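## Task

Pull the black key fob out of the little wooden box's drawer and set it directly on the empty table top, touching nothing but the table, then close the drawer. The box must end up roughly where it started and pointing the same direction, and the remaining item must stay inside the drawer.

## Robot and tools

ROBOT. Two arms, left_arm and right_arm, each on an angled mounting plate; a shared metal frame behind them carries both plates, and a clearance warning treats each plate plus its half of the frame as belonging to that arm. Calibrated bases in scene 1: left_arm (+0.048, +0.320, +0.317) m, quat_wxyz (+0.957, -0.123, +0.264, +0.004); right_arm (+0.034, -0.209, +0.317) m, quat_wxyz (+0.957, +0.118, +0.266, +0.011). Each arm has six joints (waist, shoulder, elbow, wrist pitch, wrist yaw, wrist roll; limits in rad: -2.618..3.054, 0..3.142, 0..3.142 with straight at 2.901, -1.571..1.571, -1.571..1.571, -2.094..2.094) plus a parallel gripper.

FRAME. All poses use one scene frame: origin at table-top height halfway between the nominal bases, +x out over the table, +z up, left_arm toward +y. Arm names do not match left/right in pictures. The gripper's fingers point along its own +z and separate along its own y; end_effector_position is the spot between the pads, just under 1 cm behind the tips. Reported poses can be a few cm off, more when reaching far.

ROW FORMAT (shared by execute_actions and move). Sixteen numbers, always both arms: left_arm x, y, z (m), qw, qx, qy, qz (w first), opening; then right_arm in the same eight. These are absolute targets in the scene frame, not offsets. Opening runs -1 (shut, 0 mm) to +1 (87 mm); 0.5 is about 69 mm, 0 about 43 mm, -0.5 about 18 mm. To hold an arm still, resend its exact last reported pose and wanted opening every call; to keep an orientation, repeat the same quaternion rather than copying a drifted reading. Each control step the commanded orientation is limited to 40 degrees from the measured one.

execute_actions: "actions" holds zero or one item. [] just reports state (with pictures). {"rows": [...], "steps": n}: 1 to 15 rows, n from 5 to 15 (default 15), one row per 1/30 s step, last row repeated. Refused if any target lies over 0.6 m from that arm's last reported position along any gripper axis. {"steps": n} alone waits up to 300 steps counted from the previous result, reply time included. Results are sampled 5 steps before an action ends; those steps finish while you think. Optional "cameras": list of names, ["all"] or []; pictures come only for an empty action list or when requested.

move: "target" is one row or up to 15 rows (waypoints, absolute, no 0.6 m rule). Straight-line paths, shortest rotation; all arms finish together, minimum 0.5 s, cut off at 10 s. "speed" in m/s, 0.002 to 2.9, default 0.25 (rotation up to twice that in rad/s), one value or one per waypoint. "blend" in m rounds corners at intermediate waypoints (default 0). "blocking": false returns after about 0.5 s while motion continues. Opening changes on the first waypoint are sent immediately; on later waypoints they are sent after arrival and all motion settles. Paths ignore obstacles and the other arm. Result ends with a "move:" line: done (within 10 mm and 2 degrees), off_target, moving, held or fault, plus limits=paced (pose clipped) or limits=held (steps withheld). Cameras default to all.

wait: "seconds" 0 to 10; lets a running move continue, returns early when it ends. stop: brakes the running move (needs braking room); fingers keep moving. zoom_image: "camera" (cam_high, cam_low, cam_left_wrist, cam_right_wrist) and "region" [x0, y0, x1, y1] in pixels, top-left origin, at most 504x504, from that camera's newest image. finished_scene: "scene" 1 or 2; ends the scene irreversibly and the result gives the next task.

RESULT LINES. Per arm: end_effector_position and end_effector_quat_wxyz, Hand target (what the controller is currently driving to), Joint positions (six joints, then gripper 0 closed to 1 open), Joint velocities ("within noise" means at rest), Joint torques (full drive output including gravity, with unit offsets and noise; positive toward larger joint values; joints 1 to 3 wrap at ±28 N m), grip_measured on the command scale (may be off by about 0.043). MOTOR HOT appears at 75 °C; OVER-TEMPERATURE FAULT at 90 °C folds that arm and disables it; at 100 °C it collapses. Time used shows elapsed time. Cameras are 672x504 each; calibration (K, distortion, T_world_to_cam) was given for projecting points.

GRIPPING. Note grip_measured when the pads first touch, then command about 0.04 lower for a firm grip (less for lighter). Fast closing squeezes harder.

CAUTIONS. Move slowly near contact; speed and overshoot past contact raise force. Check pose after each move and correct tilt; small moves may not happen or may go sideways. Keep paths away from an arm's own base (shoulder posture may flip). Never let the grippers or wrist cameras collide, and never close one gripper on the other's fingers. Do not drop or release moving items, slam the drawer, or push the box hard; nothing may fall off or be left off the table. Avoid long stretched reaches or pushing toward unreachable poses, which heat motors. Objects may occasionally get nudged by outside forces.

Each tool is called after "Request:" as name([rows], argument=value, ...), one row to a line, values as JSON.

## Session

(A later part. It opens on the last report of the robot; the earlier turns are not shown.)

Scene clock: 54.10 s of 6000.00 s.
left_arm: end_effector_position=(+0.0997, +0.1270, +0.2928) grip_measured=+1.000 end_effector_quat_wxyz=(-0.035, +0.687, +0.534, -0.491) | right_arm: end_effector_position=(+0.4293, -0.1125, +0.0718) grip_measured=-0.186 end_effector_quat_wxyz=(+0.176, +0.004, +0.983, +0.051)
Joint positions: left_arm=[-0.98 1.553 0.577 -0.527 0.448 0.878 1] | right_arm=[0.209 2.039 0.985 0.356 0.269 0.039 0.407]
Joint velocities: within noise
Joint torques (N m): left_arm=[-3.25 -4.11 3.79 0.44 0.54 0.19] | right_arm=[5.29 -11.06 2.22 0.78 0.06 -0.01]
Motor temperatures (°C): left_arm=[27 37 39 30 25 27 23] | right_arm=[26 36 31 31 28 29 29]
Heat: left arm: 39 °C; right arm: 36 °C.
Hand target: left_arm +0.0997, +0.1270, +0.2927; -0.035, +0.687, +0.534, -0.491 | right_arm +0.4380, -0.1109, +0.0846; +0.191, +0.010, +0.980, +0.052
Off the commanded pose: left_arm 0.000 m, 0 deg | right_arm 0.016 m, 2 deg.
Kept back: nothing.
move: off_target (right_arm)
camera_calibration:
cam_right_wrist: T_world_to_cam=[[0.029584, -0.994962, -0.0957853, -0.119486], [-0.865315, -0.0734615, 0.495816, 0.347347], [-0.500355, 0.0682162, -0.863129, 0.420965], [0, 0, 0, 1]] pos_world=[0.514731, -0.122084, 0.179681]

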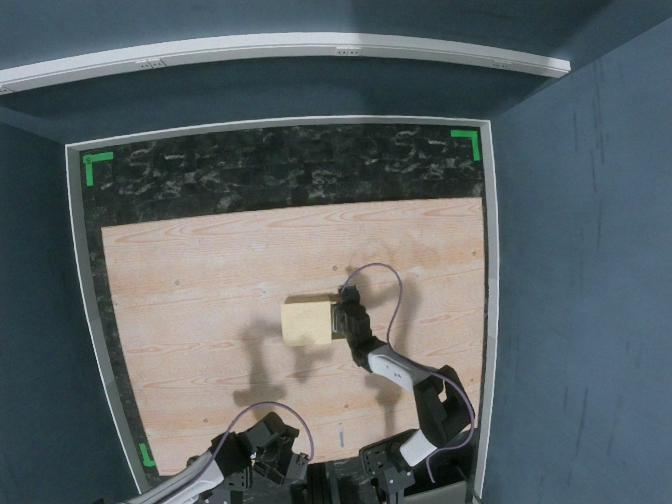

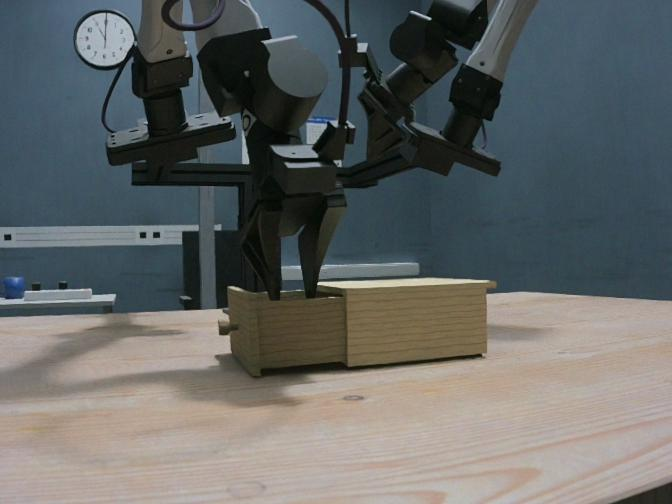

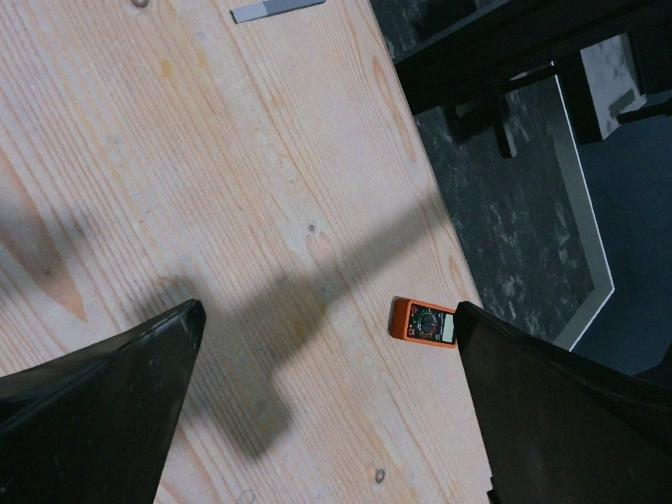

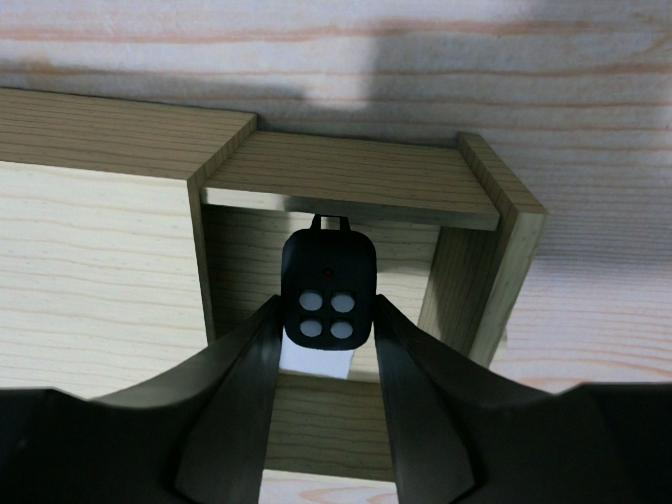

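Request:
move([
  [0.0997, 0.1270, 0.2928, -0.035, 0.687, 0.534, -0.491, 1.0, 0.438, -0.118, 0.14, 0.1905, 0.005, 0.981, 0.025, -0.33],
  [0.0997, 0.1270, 0.2928, -0.035, 0.687, 0.534, -0.491, 1.0, 0.465, -0.27, 0.13, 0.1908, 0.0, 0.9816, 0.0, -0.33],
  [0.0997, 0.1270, 0.2928, -0.035, 0.687, 0.534, -0.491, 1.0, 0.465, -0.275, 0.045, 0.1908, 0.0, 0.9816, 0.0, -0.33],
], speed=[0.2, 0.35, 0.15], blend=[0.02, 0.03, 0])

Scene clock: 56.60 s of 6000.00 s.
left_arm: end_effector_position=(+0.0997, +0.1270, +0.2928) grip_measured=+1.000 end_effector_quat_wxyz=(-0.035, +0.687, +0.534, -0.491) | right_arm: end_effector_position=(+0.4576, -0.2719, +0.0485) grip_measured=-0.186 end_effector_quat_wxyz=(+0.179, +0.001, +0.984, +0.000)
Joint positions: left_arm=[-0.98 1.553 0.577 -0.527 0.448 0.878 1] | right_arm=[-0.167 2.027 1.093 0.293 0.071 -0.223 0.407]
Joint velocities: within noise
Joint torques (N m): left_arm=[-3.19 -4.11 3.78 0.43 0.54 0.18] | right_arm=[1.18 -7.56 4.88 1.02 -0.19 -0.26]
Motor temperatures (°C): left_arm=[27 37 39 30 25 27 23] | right_arm=[26 36 31 31 28 29 29]
Heat: left arm: 39 °C; right arm: 36 °C.
Hand target: left_arm +0.0997, +0.1270, +0.2927; -0.035, +0.687, +0.534, -0.491 | right_arm +0.4648, -0.2750, +0.0453; +0.191, +0.000, +0.982, +0.000
Off the commanded pose: left_arm 0.000 m, 0 deg | right_arm 0.009 m, 1 deg.
Kept back: nothing.
move: done
camera_calibration:
cam_right_wrist: T_world_to_cam=[[0.0176883, -0.999831, 0.00507543, -0.281971], [-0.868546, -0.0128507, 0.495442, 0.38964], [-0.495293, -0.0131718, -0.868626, 0.401696], [0, 0, 0, 1]] pos_world=[0.542365, -0.271625, 0.157311]

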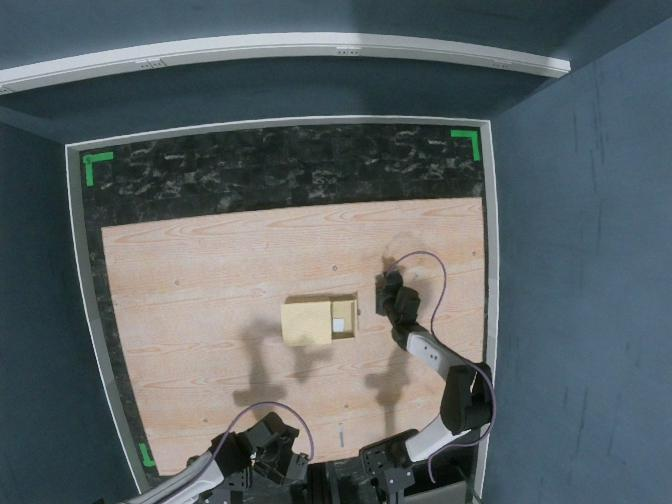

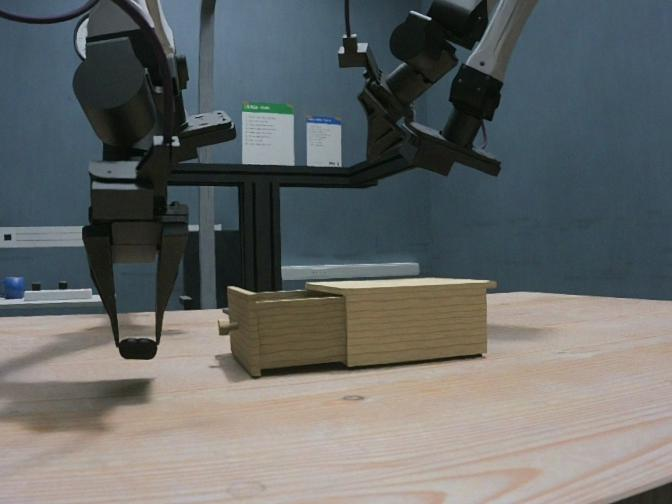

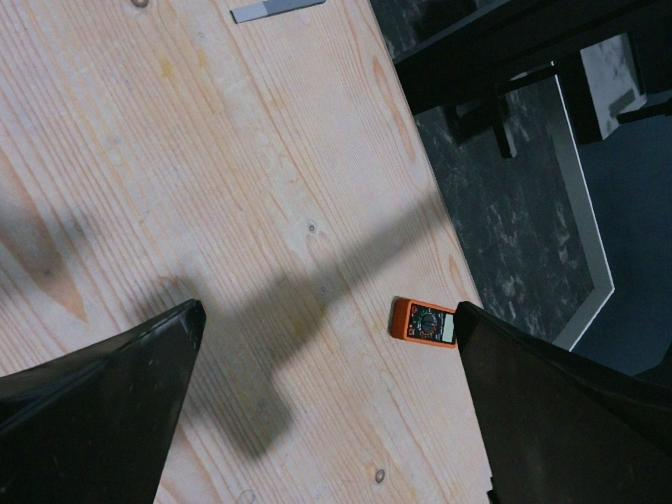

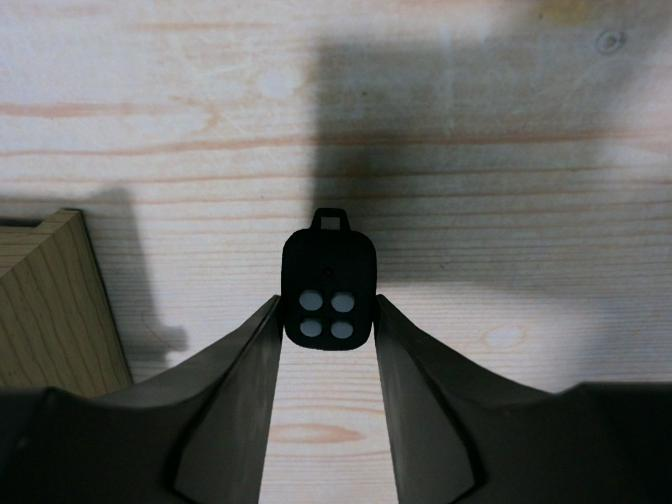

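Request:
move([
  [0.0997, 0.1270, 0.2928, -0.035, 0.687, 0.534, -0.491, 1.0, 0.467, -0.276, 0.0245, 0.1908, 0.0, 0.9816, 0.0, -0.33],
  [0.0997, 0.1270, 0.2928, -0.035, 0.687, 0.534, -0.491, 1.0, 0.467, -0.276, 0.0245, 0.1908, 0.0, 0.9816, 0.0, 0.15],
], speed=[0.07, 0.07])

Scene clock: 59.10 s of 6000.00 s.
left_arm: end_effector_position=(+0.0997, +0.1270, +0.2928) grip_measured=+1.000 end_effector_quat_wxyz=(-0.035, +0.687, +0.534, -0.491) | right_arm: end_effector_position=(+0.4609, -0.2723, +0.0288) grip_measured=+0.150 end_effector_quat_wxyz=(+0.181, +0.001, +0.984, +0.001)
Joint positions: left_arm=[-0.98 1.553 0.577 -0.527 0.448 0.878 1] | right_arm=[-0.174 2.103 1.139 0.325 0.063 -0.228 0.575]
Joint velocities: within noise
Joint torques (N m): left_arm=[-3.22 -4.12 3.77 0.42 0.53 0.17] | right_arm=[1.09 -7.53 4.74 1.05 -0.15 -0.23]
Motor temperatures (°C): left_arm=[27 37 39 30 25 27 23] | right_arm=[26 36 31 31 28 29 29]
Heat: left arm: 39 °C; right arm: 36 °C.
Hand target: left_arm +0.0997, +0.1270, +0.2927; -0.035, +0.687, +0.534, -0.491 | right_arm +0.4669, -0.2760, +0.0248; +0.191, +0.000, +0.982, +0.000
Off the commanded pose: left_arm 0.000 m, 0 deg | right_arm 0.008 m, 1 deg.
Kept back: nothing.
move: done
camera_calibration:
cam_right_wrist: T_world_to_cam=[[0.0185229, -0.99982, 0.00419406, -0.282654], [-0.870054, -0.0140518, 0.492756, 0.402691], [-0.492608, -0.0127763, -0.870157, 0.38504], [0, 0, 0, 1]] pos_world=[0.545272, -0.272025, 0.137802]

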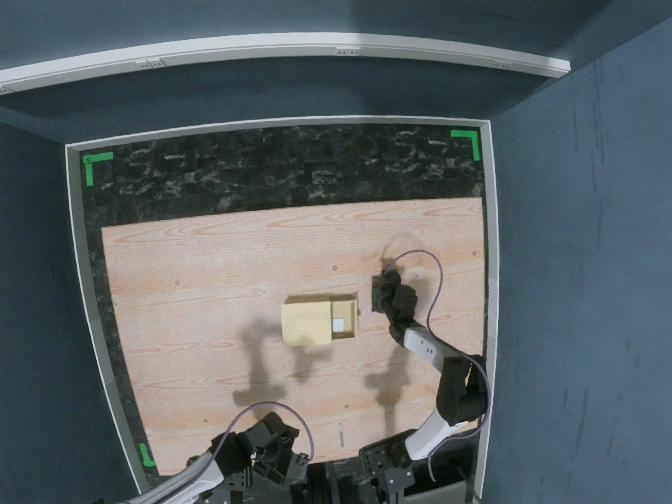

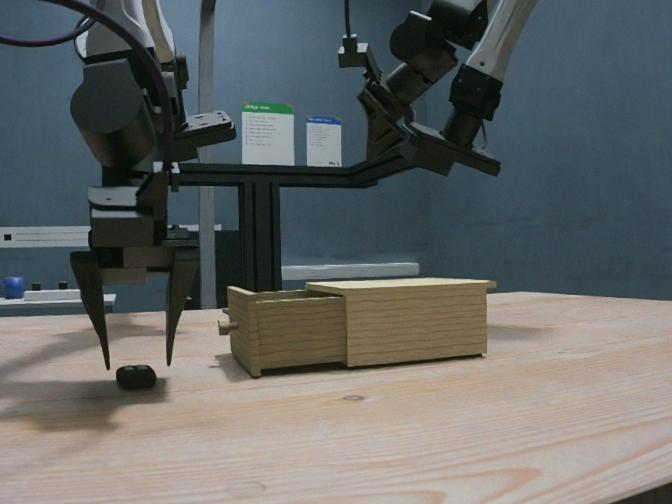

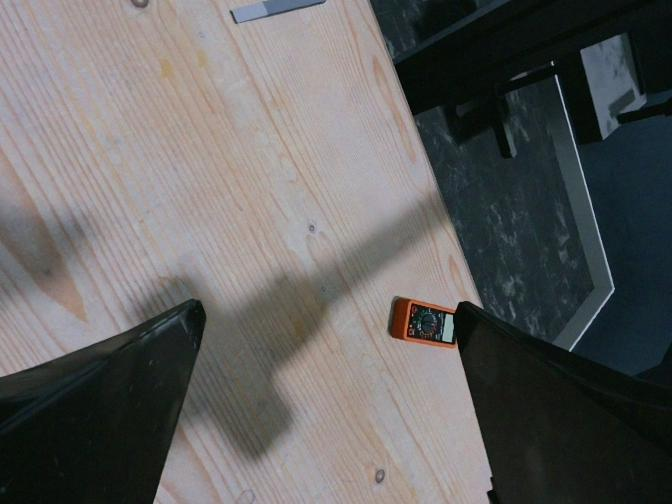

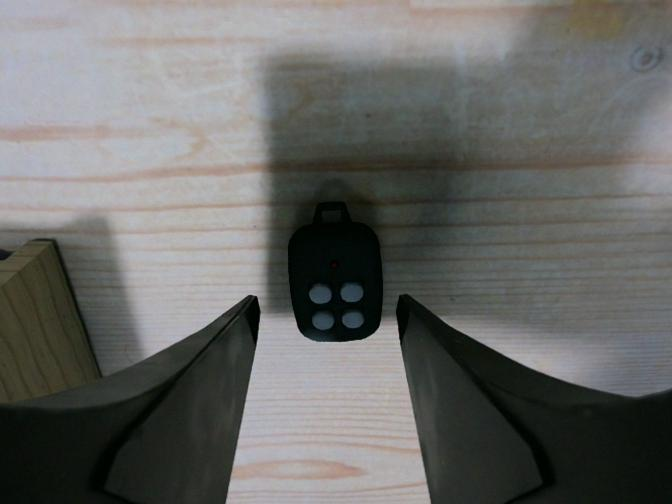

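Request:
move([
  [0.0997, 0.1270, 0.2928, -0.035, 0.687, 0.534, -0.491, 1.0, 0.463, -0.272, 0.09, 0.1908, 0.0, 0.9816, 0.0, 0.15],
  [0.0997, 0.1270, 0.2928, -0.035, 0.687, 0.534, -0.491, 1.0, 0.407, -0.215, 0.068, 0.1727, 0.0182, 0.9794, 0.1029, -1.0],
], speed=[0.2, 0.2], blend=[0.02, 0])

Request:
zoom_image(camera="cam_low", region=[80, 180, 520, 400])

Scene clock: 61.97 s of 6000.00 s.
left_arm: end_effector_position=(+0.0997, +0.1270, +0.2928) grip_measured=+1.000 end_effector_quat_wxyz=(-0.035, +0.687, +0.534, -0.491) | right_arm: end_effector_position=(+0.4036, -0.2210, +0.0676) grip_measured=-0.973 end_effector_quat_wxyz=(+0.164, +0.018, +0.982, +0.095)
Joint positions: left_arm=[-0.98 1.553 0.577 -0.527 0.448 0.878 1] | right_arm=[-0.139 1.917 0.858 0.357 -0.081 -0.139 0.013]
Joint velocities: within noise
Joint torques (N m): left_arm=[-3.22 -4.04 3.74 0.43 0.53 0.18] | right_arm=[2.84 -7.49 2.09 0.94 -0.27 -0.07]
Motor temperatures (°C): left_arm=[27 37 39 30 25 27 23] | right_arm=[26 37 31 31 28 29 29]
Heat: left arm: 39 °C; right arm: 37 °C.
Hand target: left_arm +0.0997, +0.1270, +0.2927; -0.035, +0.687, +0.534, -0.491 | right_arm +0.4068, -0.2150, +0.0681; +0.172, +0.018, +0.979, +0.103
Off the commanded pose: left_arm 0.000 m, 0 deg | right_arm 0.007 m, 1 deg.
Kept back: nothing.
move: done
camera_calibration:
cam_right_wrist: T_world_to_cam=[[0.0157949, -0.98203, -0.188061, -0.212478], [-0.854114, -0.111038, 0.508093, 0.305488], [-0.519845, 0.1526, -0.84052, 0.436877], [0, 0, 0, 1]] pos_world=[0.491387, -0.241407, 0.172029]

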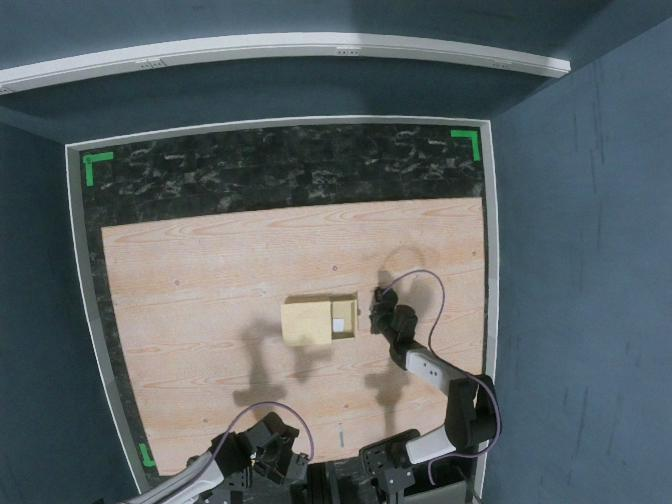

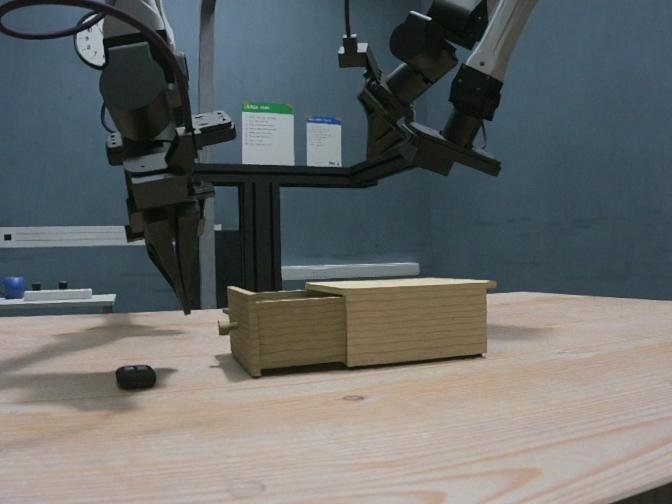

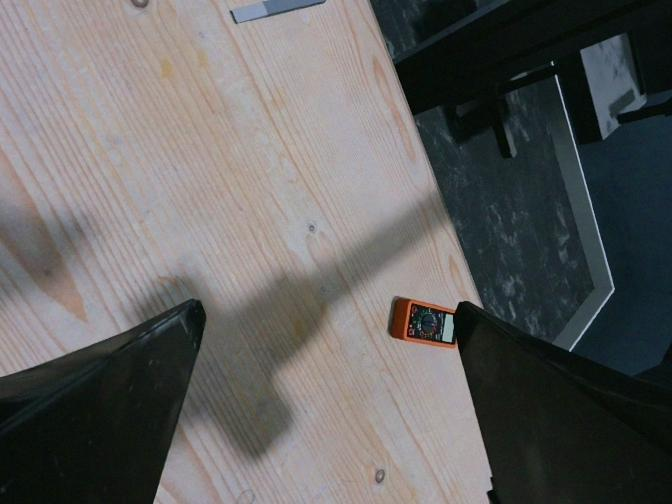

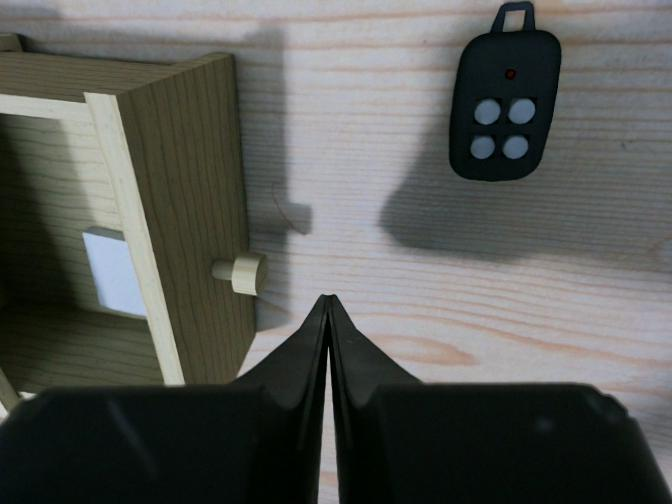

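Scaled by 1.145 from the camera's 672x504 image, which has a finer 960x720 frame.

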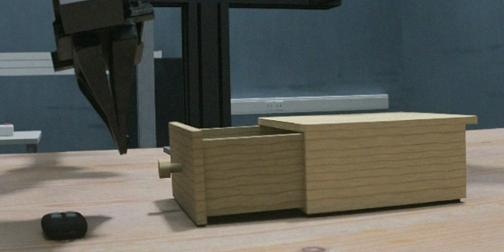

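Request:
move([
  [0.0997, 0.1270, 0.2928, -0.035, 0.687, 0.534, -0.491, 1.0, 0.405, -0.175, 0.068, 0.1727, 0.0182, 0.9794, 0.1029, -1.0],
  [0.0997, 0.1270, 0.2928, -0.035, 0.687, 0.534, -0.491, 1.0, 0.405, -0.105, 0.068, 0.1727, 0.0182, 0.9794, 0.1029, -1.0],
  [0.0997, 0.1270, 0.2928, -0.035, 0.687, 0.534, -0.491, 1.0, 0.405, -0.09, 0.068, 0.1727, 0.0182, 0.9794, 0.1029, -1.0],
], speed=[0.15, 0.08, 0.05], blend=[0.01, 0.01, 0])

Request:
zoom_image(camera="cam_low", region=[180, 180, 540, 400])

Scene clock: 64.57 s of 6000.00 s.
left_arm: end_effector_position=(+0.0997, +0.1270, +0.2928) grip_measured=+1.000 end_effector_quat_wxyz=(-0.035, +0.687, +0.534, -0.491) | right_arm: end_effector_position=(+0.4053, -0.1205, +0.0688) grip_measured=-0.974 end_effector_quat_wxyz=(+0.172, +0.019, +0.983, +0.059)
Joint positions: left_arm=[-0.98 1.553 0.577 -0.527 0.448 0.878 1] | right_arm=[0.184 2.019 0.88 0.44 0.239 0.058 0.013]
Joint velocities: within noise
Joint torques (N m): left_arm=[-3.19 -4.07 3.73 0.43 0.53 0.19] | right_arm=[7.38 -5.53 3.64 0.9 -0.65 0.22]
Motor temperatures (°C): left_arm=[27 37 39 30 25 27 23] | right_arm=[26 36 31 31 28 29 29]
Heat: left arm: 39 °C; right arm: 36 °C.
Hand target: left_arm +0.0997, +0.1270, +0.2927; -0.035, +0.687, +0.534, -0.491 | right_arm +0.4039, -0.0911, +0.0696; +0.172, +0.018, +0.980, +0.102
Off the commanded pose: left_arm 0.000 m, 0 deg | right_arm 0.031 m, 5 deg.
Kept back: nothing.
move: off_target (right_arm); blend cut to 0.0075 m at target 2
camera_calibration:
cam_right_wrist: T_world_to_cam=[[0.00222961, -0.993095, -0.117291, -0.114298], [-0.862658, -0.061234, 0.502067, 0.327431], [-0.505782, 0.100062, -0.856838, 0.412501], [0, 0, 0, 1]] pos_world=[0.491352, -0.134734, 0.175648]

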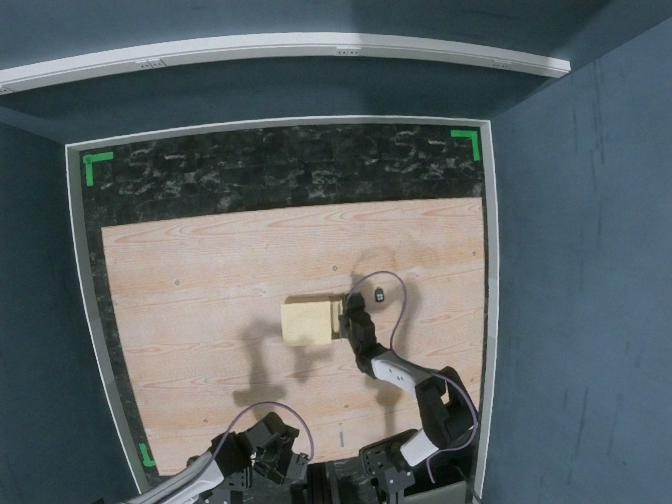

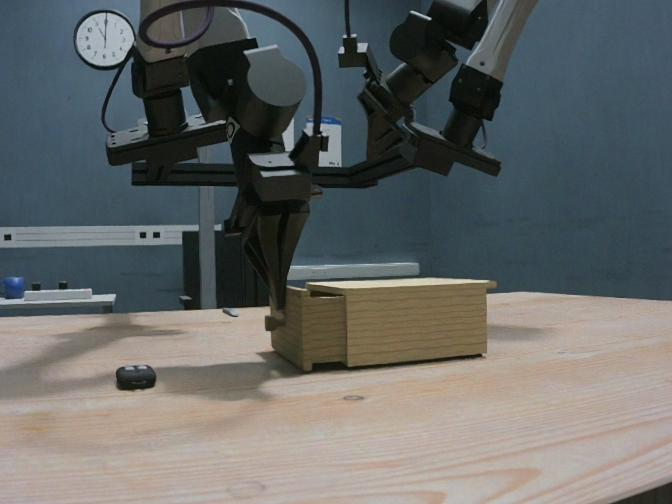

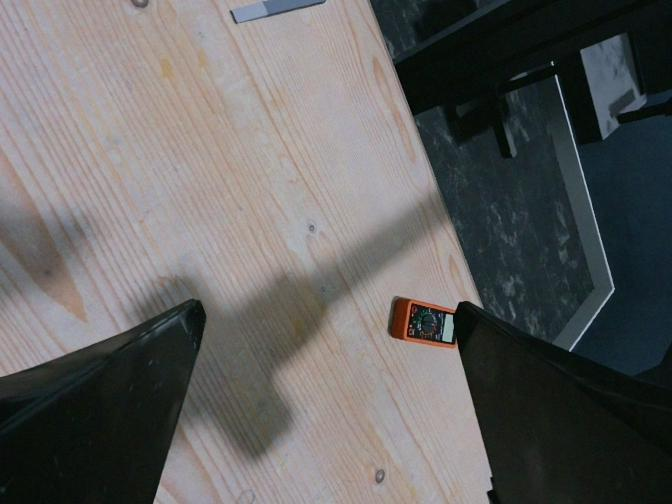

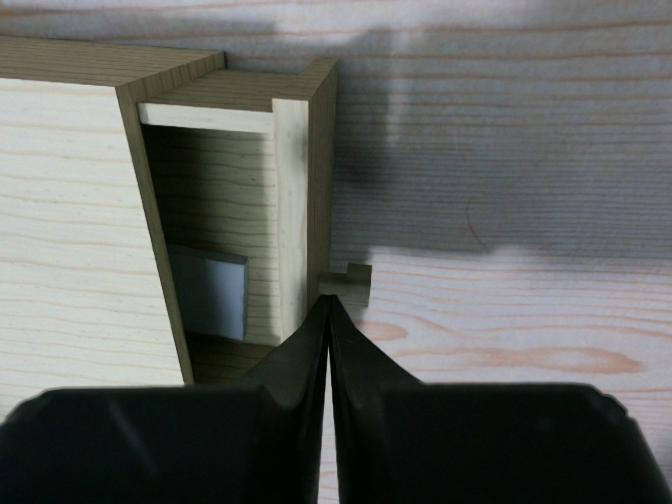

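Scaled by 1.400 from the camera's 672x504 image, which has a finer 960x720 frame.

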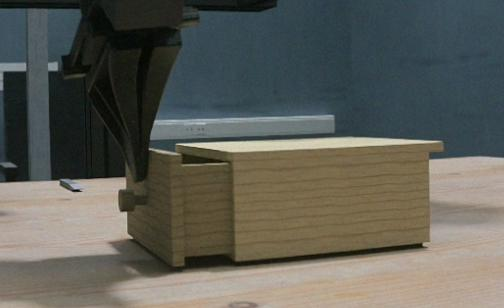

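Request:
move([
  [0.0997, 0.1270, 0.2928, -0.035, 0.687, 0.534, -0.491, 1.0, 0.404, -0.05, 0.068, 0.1727, 0.0182, 0.9794, 0.1029, -1.0],
], speed=[0.08])

Request:
zoom_image(camera="cam_low", region=[180, 180, 540, 400])

Scene clock: 65.83 s of 6000.00 s.
left_arm: end_effector_position=(+0.0997, +0.1270, +0.2928) grip_measured=+1.000 end_effector_quat_wxyz=(-0.035, +0.687, +0.534, -0.491) | right_arm: end_effector_position=(+0.4038, -0.0797, +0.0674) grip_measured=-0.974 end_effector_quat_wxyz=(+0.172, +0.019, +0.983, +0.061)
Joint positions: left_arm=[-0.98 1.553 0.577 -0.527 0.448 0.878 1] | right_arm=[0.289 2.083 0.933 0.431 0.315 0.129 0.013]
Joint velocities: within noise
Joint torques (N m): left_arm=[-3.19 -4.1 3.75 0.42 0.54 0.18] | right_arm=[7.8 -5.89 4.31 0.93 -0.62 0.21]
Motor temperatures (°C): left_arm=[27 37 39 30 25 27 23] | right_arm=[26 36 31 31 28 29 29]
Heat: left arm: 39 °C; right arm: 36 °C.
Hand target: left_arm +0.0997, +0.1270, +0.2927; -0.035, +0.687, +0.534, -0.491 | right_arm +0.4030, -0.0510, +0.0696; +0.172, +0.018, +0.980, +0.102
Off the commanded pose: left_arm 0.000 m, 0 deg | right_arm 0.030 m, 5 deg.
Kept back: nothing.
move: off_target (right_arm)
camera_calibration:
cam_right_wrist: T_world_to_cam=[[0.00262732, -0.992726, -0.12037, -0.0738663], [-0.862134, -0.0632374, 0.502719, 0.328804], [-0.506674, 0.102454, -0.856029, 0.406931], [0, 0, 0, 1]] pos_world=[0.489849, -0.0942281, 0.174157]

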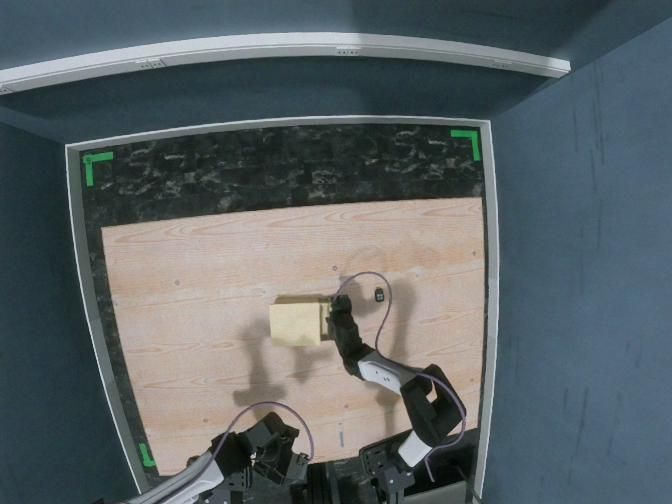

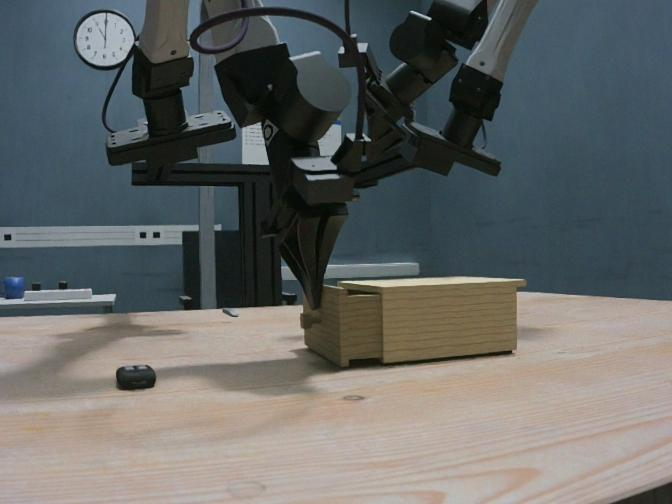

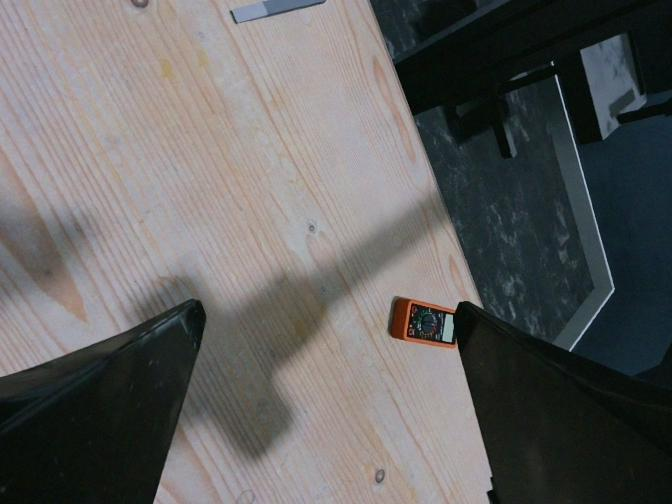

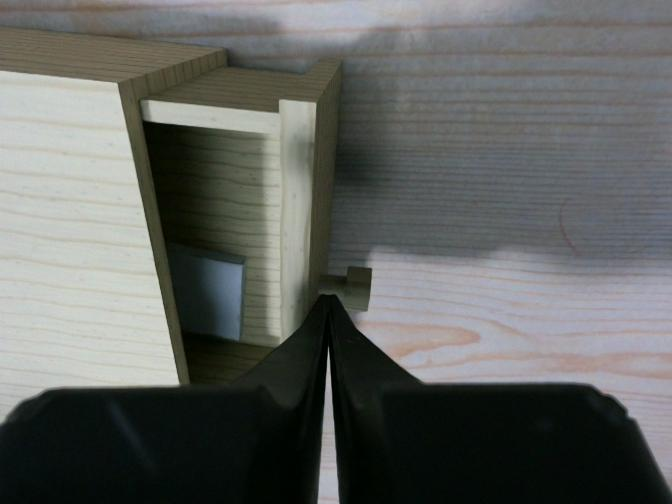

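Scaled by 1.400 from the camera's 672x504 image, which has a finer 960x720 frame.

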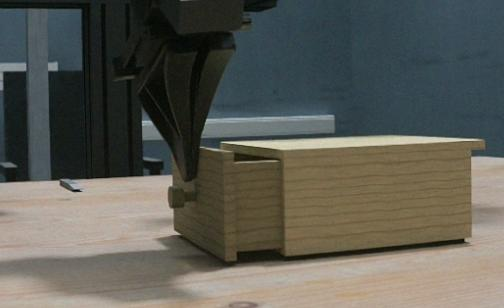

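Request:
move([
  [0.16, 0.165, 0.29, -0.035, 0.687, 0.534, -0.491, -1.0, 0.402, -0.125, 0.070, 0.1727, 0.0182, 0.9794, 0.1029, -0.2],
  [0.31, 0.21, 0.21, 0.1729, -0.0151, 0.9811, -0.0859, -1.0, 0.400, -0.17, 0.065, -0.0739, 0.7032, 0.7032, 0.0739, -0.2],
  [0.40, 0.2, 0.08, 0.1729, -0.0151, 0.9811, -0.0859, -1.0, 0.400, -0.135, 0.042, -0.0739, 0.7032, 0.7032, 0.0739, -0.2],
], speed=[0.3, 0.6, 0.25], blend=[0.02, 0.02, 0])

Request:
zoom_image(camera="cam_low", region=[180, 150, 600, 400])

Scene clock: 72.43 s of 6000.00 s.
left_arm: end_effector_position=(+0.3964, +0.2003, +0.0837) grip_measured=-0.993 end_effector_quat_wxyz=(+0.169, -0.016, +0.982, -0.082) | right_arm: end_effector_position=(+0.3971, -0.1369, +0.0470) grip_measured=-0.200 end_effector_quat_wxyz=(-0.081, +0.702, +0.704, +0.076)
Joint positions: left_arm=[-0.301 2.004 0.809 0.469 -0.27 -0.11 0.003] | right_arm=[-0.044 2.097 1.065 -0.01 -0.01 1.489 0.4]
Joint velocities: within noise
Joint torques (N m): left_arm=[-2.86 -7.16 2.96 1.44 0.18 0.25] | right_arm=[3.55 -6.74 2.93 0.27 0.09 -0.04]
Motor temperatures (°C): left_arm=[27 38 39 30 25 27 23] | right_arm=[26 37 31 31 28 29 29]
Heat: left arm: 39 °C; right arm: 37 °C.
Hand target: left_arm +0.4000, +0.2000, +0.0802; +0.173, -0.015, +0.981, -0.086 | right_arm +0.3999, -0.1350, +0.0422; -0.074, +0.703, +0.703, +0.074
Off the commanded pose: left_arm 0.005 m, 1 deg | right_arm 0.006 m, 1 deg.
Kept back: nothing.
move: done
camera_calibration:
cam_left_wrist: T_world_to_cam=[[0.0046162, -0.988126, 0.153574, 0.181235], [-0.8739, 0.0706652, 0.480943, 0.316744], [-0.486085, -0.136428, -0.863197, 0.433151], [0, 0, 0, 1]] pos_world=[0.486513, 0.215795, 0.193726]
cam_right_wrist: T_world_to_cam=[[-0.999734, -0.023044, 0.00090311, 0.391996], [-0.00961981, 0.452293, 0.891817, 0.0434831], [-0.0209595, 0.891571, -0.452395, 0.288031], [0, 0, 0, 1]] pos_world=[0.398347, -0.267434, 0.0911709]

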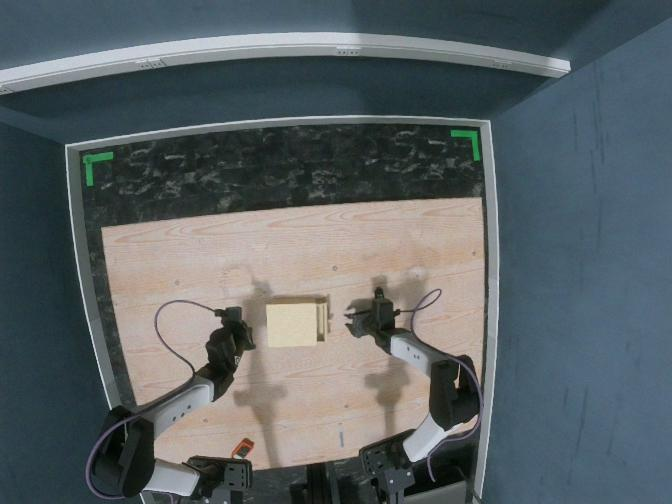

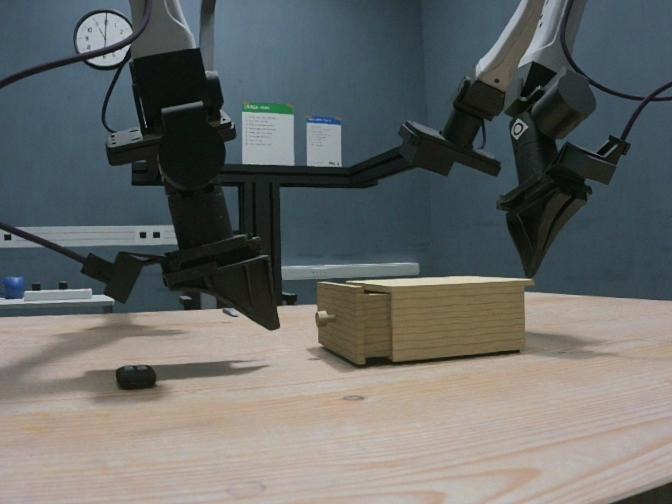

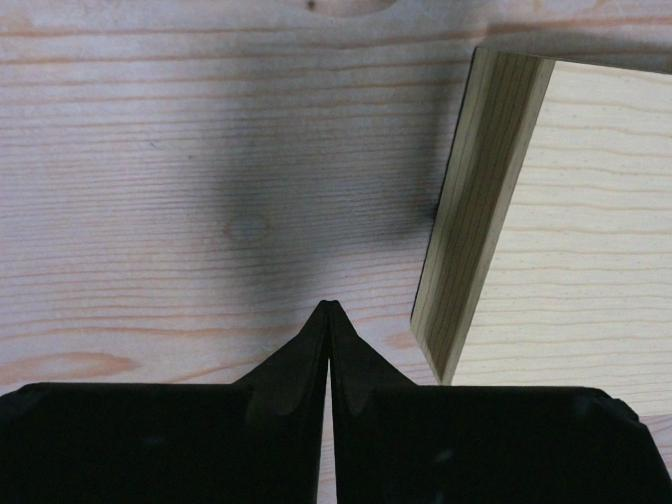

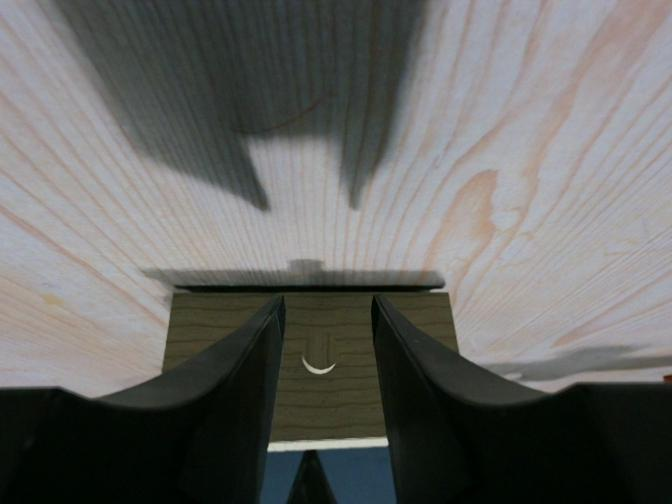

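Scaled by 1.200 from the camera's 672x504 image, which has a finer 960x720 frame.

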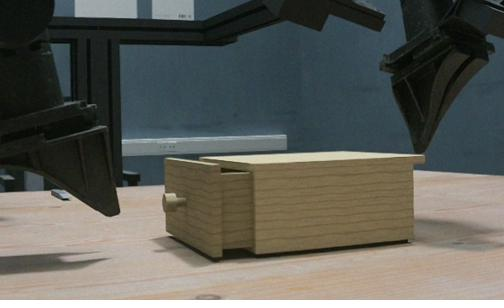

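Request:
zoom_image(camera="cam_high", region=[260, 270, 400, 375])

Scaled by 3.600 from the camera's 672x504 image, which has a finer 960x720 frame.

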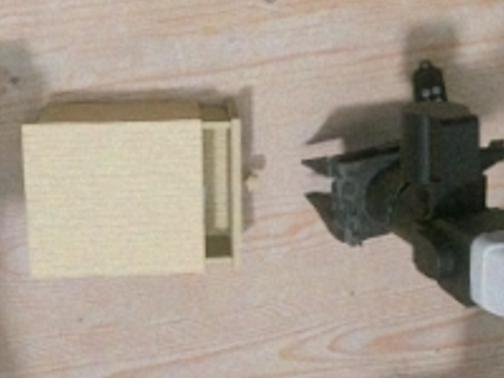

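Request:
move([
  [0.40, 0.175, 0.048, 0.1698, -0.0361, 0.9632, -0.2047, -1.0, 0.400, -0.095, 0.040, -0.0739, 0.7032, 0.7032, 0.0739, -0.2],
  [0.40, 0.135, 0.048, 0.1698, -0.0361, 0.9632, -0.2047, -1.0, 0.400, -0.06, 0.040, -0.0739, 0.7032, 0.7032, 0.0739, -0.2],
  [0.40, 0.09, 0.048, 0.1698, -0.0361, 0.9632, -0.2047, -1.0, 0.400, -0.055, 0.040, -0.0739, 0.7032, 0.7032, 0.0739, -0.2],
], speed=[0.2, 0.12, 0.08])

Request:
zoom_image(camera="cam_low", region=[180, 150, 600, 400])

Request:
zoom_image(camera="cam_high", region=[260, 270, 400, 375])

Scene clock: 76.27 s of 6000.00 s.
left_arm: end_effector_position=(+0.4038, +0.1411, +0.0420) grip_measured=-0.993 end_effector_quat_wxyz=(+0.175, -0.039, +0.976, -0.127) | right_arm: end_effector_position=(+0.4004, -0.0765, +0.0389) grip_measured=-0.200 end_effector_quat_wxyz=(-0.056, +0.712, +0.698, +0.053)
Joint positions: left_arm=[-0.358 2.253 0.969 0.577 -0.233 -0.203 0.003] | right_arm=[0.139 2.179 1.116 0.016 0.15 1.669 0.4]
Joint velocities: within noise
Joint torques (N m): left_arm=[-9.54 -6.3 3.84 1.57 1.11 -0.39] | right_arm=[6.56 -6.38 3.48 0.27 -0.43 -0.13]
Motor temperatures (°C): left_arm=[27 39 38 30 25 27 23] | right_arm=[26 37 31 31 28 29 29]
Heat: left arm: 39 °C; right arm: 37 °C.
Hand target: left_arm +0.3973, +0.0937, +0.0519; +0.167, -0.035, +0.964, -0.202 | right_arm +0.3995, -0.0557, +0.0408; -0.074, +0.703, +0.703, +0.073
Off the commanded pose: left_arm 0.052 m, 9 deg | right_arm 0.022 m, 3 deg.
Kept back: nothing.
move: off_target (left_arm, right_arm)
camera_calibration:
cam_left_wrist: T_world_to_cam=[[0.034361, -0.967563, 0.250282, 0.110078], [-0.88127, 0.0887792, 0.4642, 0.348435], [-0.471362, -0.236516, -0.849634, 0.400254], [0, 0, 0, 1]] pos_world=[0.491948, 0.17024, 0.150776]
cam_right_wrist: T_world_to_cam=[[-0.999999, -0.000981516, 0.000941056, 0.398558], [0.000306528, 0.511539, 0.85926, 0.0252784], [-0.00132476, 0.859259, -0.511539, 0.2226], [0, 0, 0, 1]] pos_world=[0.398845, -0.203811, 0.0917729]

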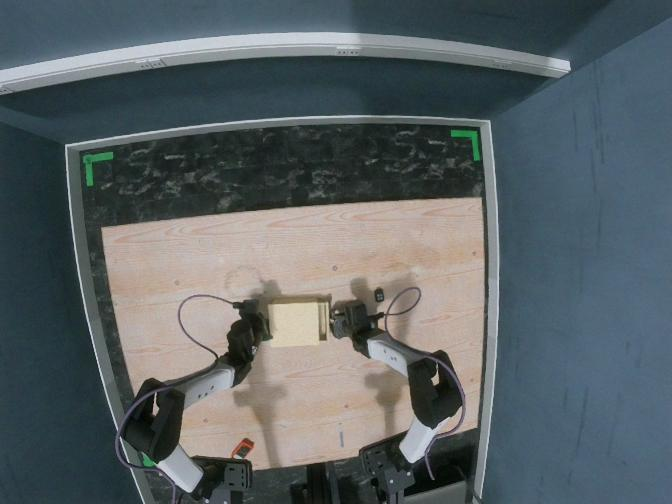

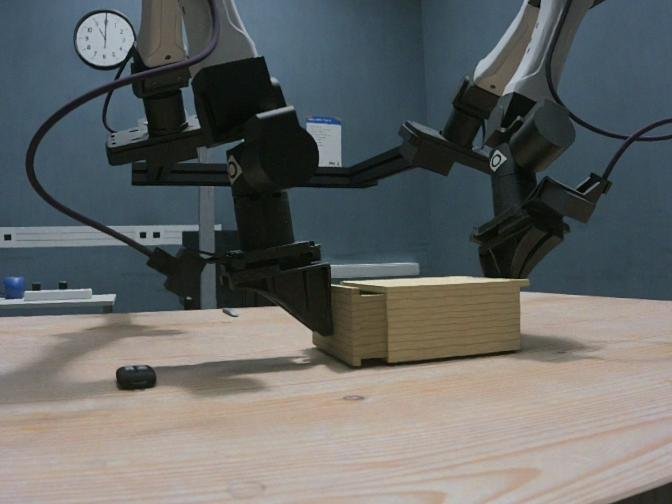

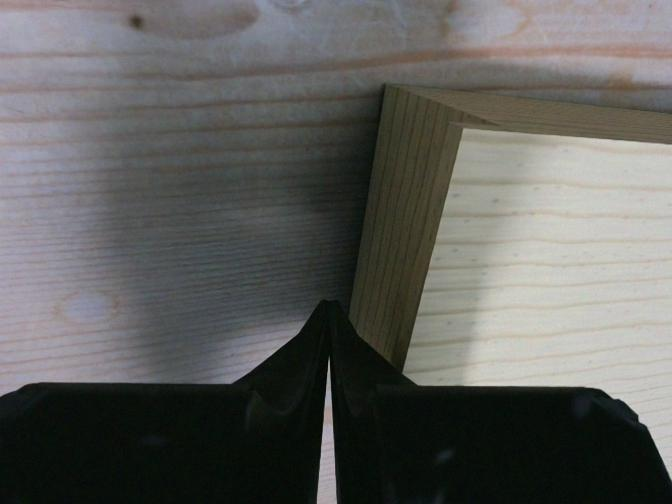

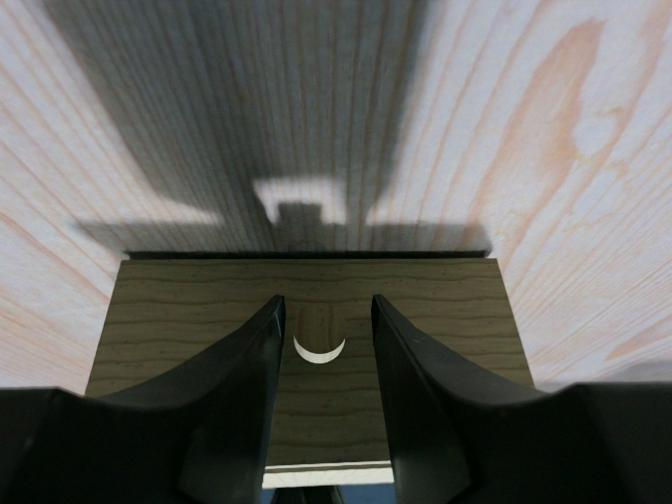

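Scaled by 1.200 from the camera's 672x504 image, which has a finer 960x720 frame.

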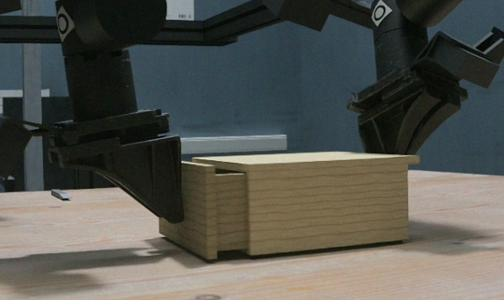

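Scaled by 3.600 from the camera's 672x504 image, which has a finer 960x720 frame.

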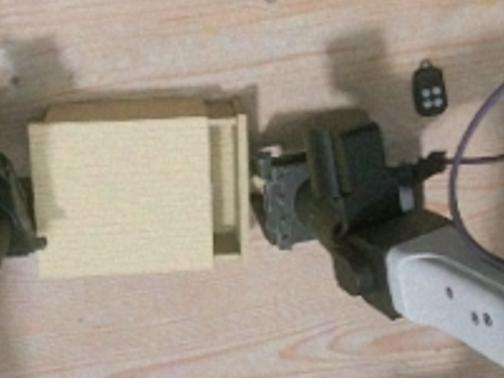

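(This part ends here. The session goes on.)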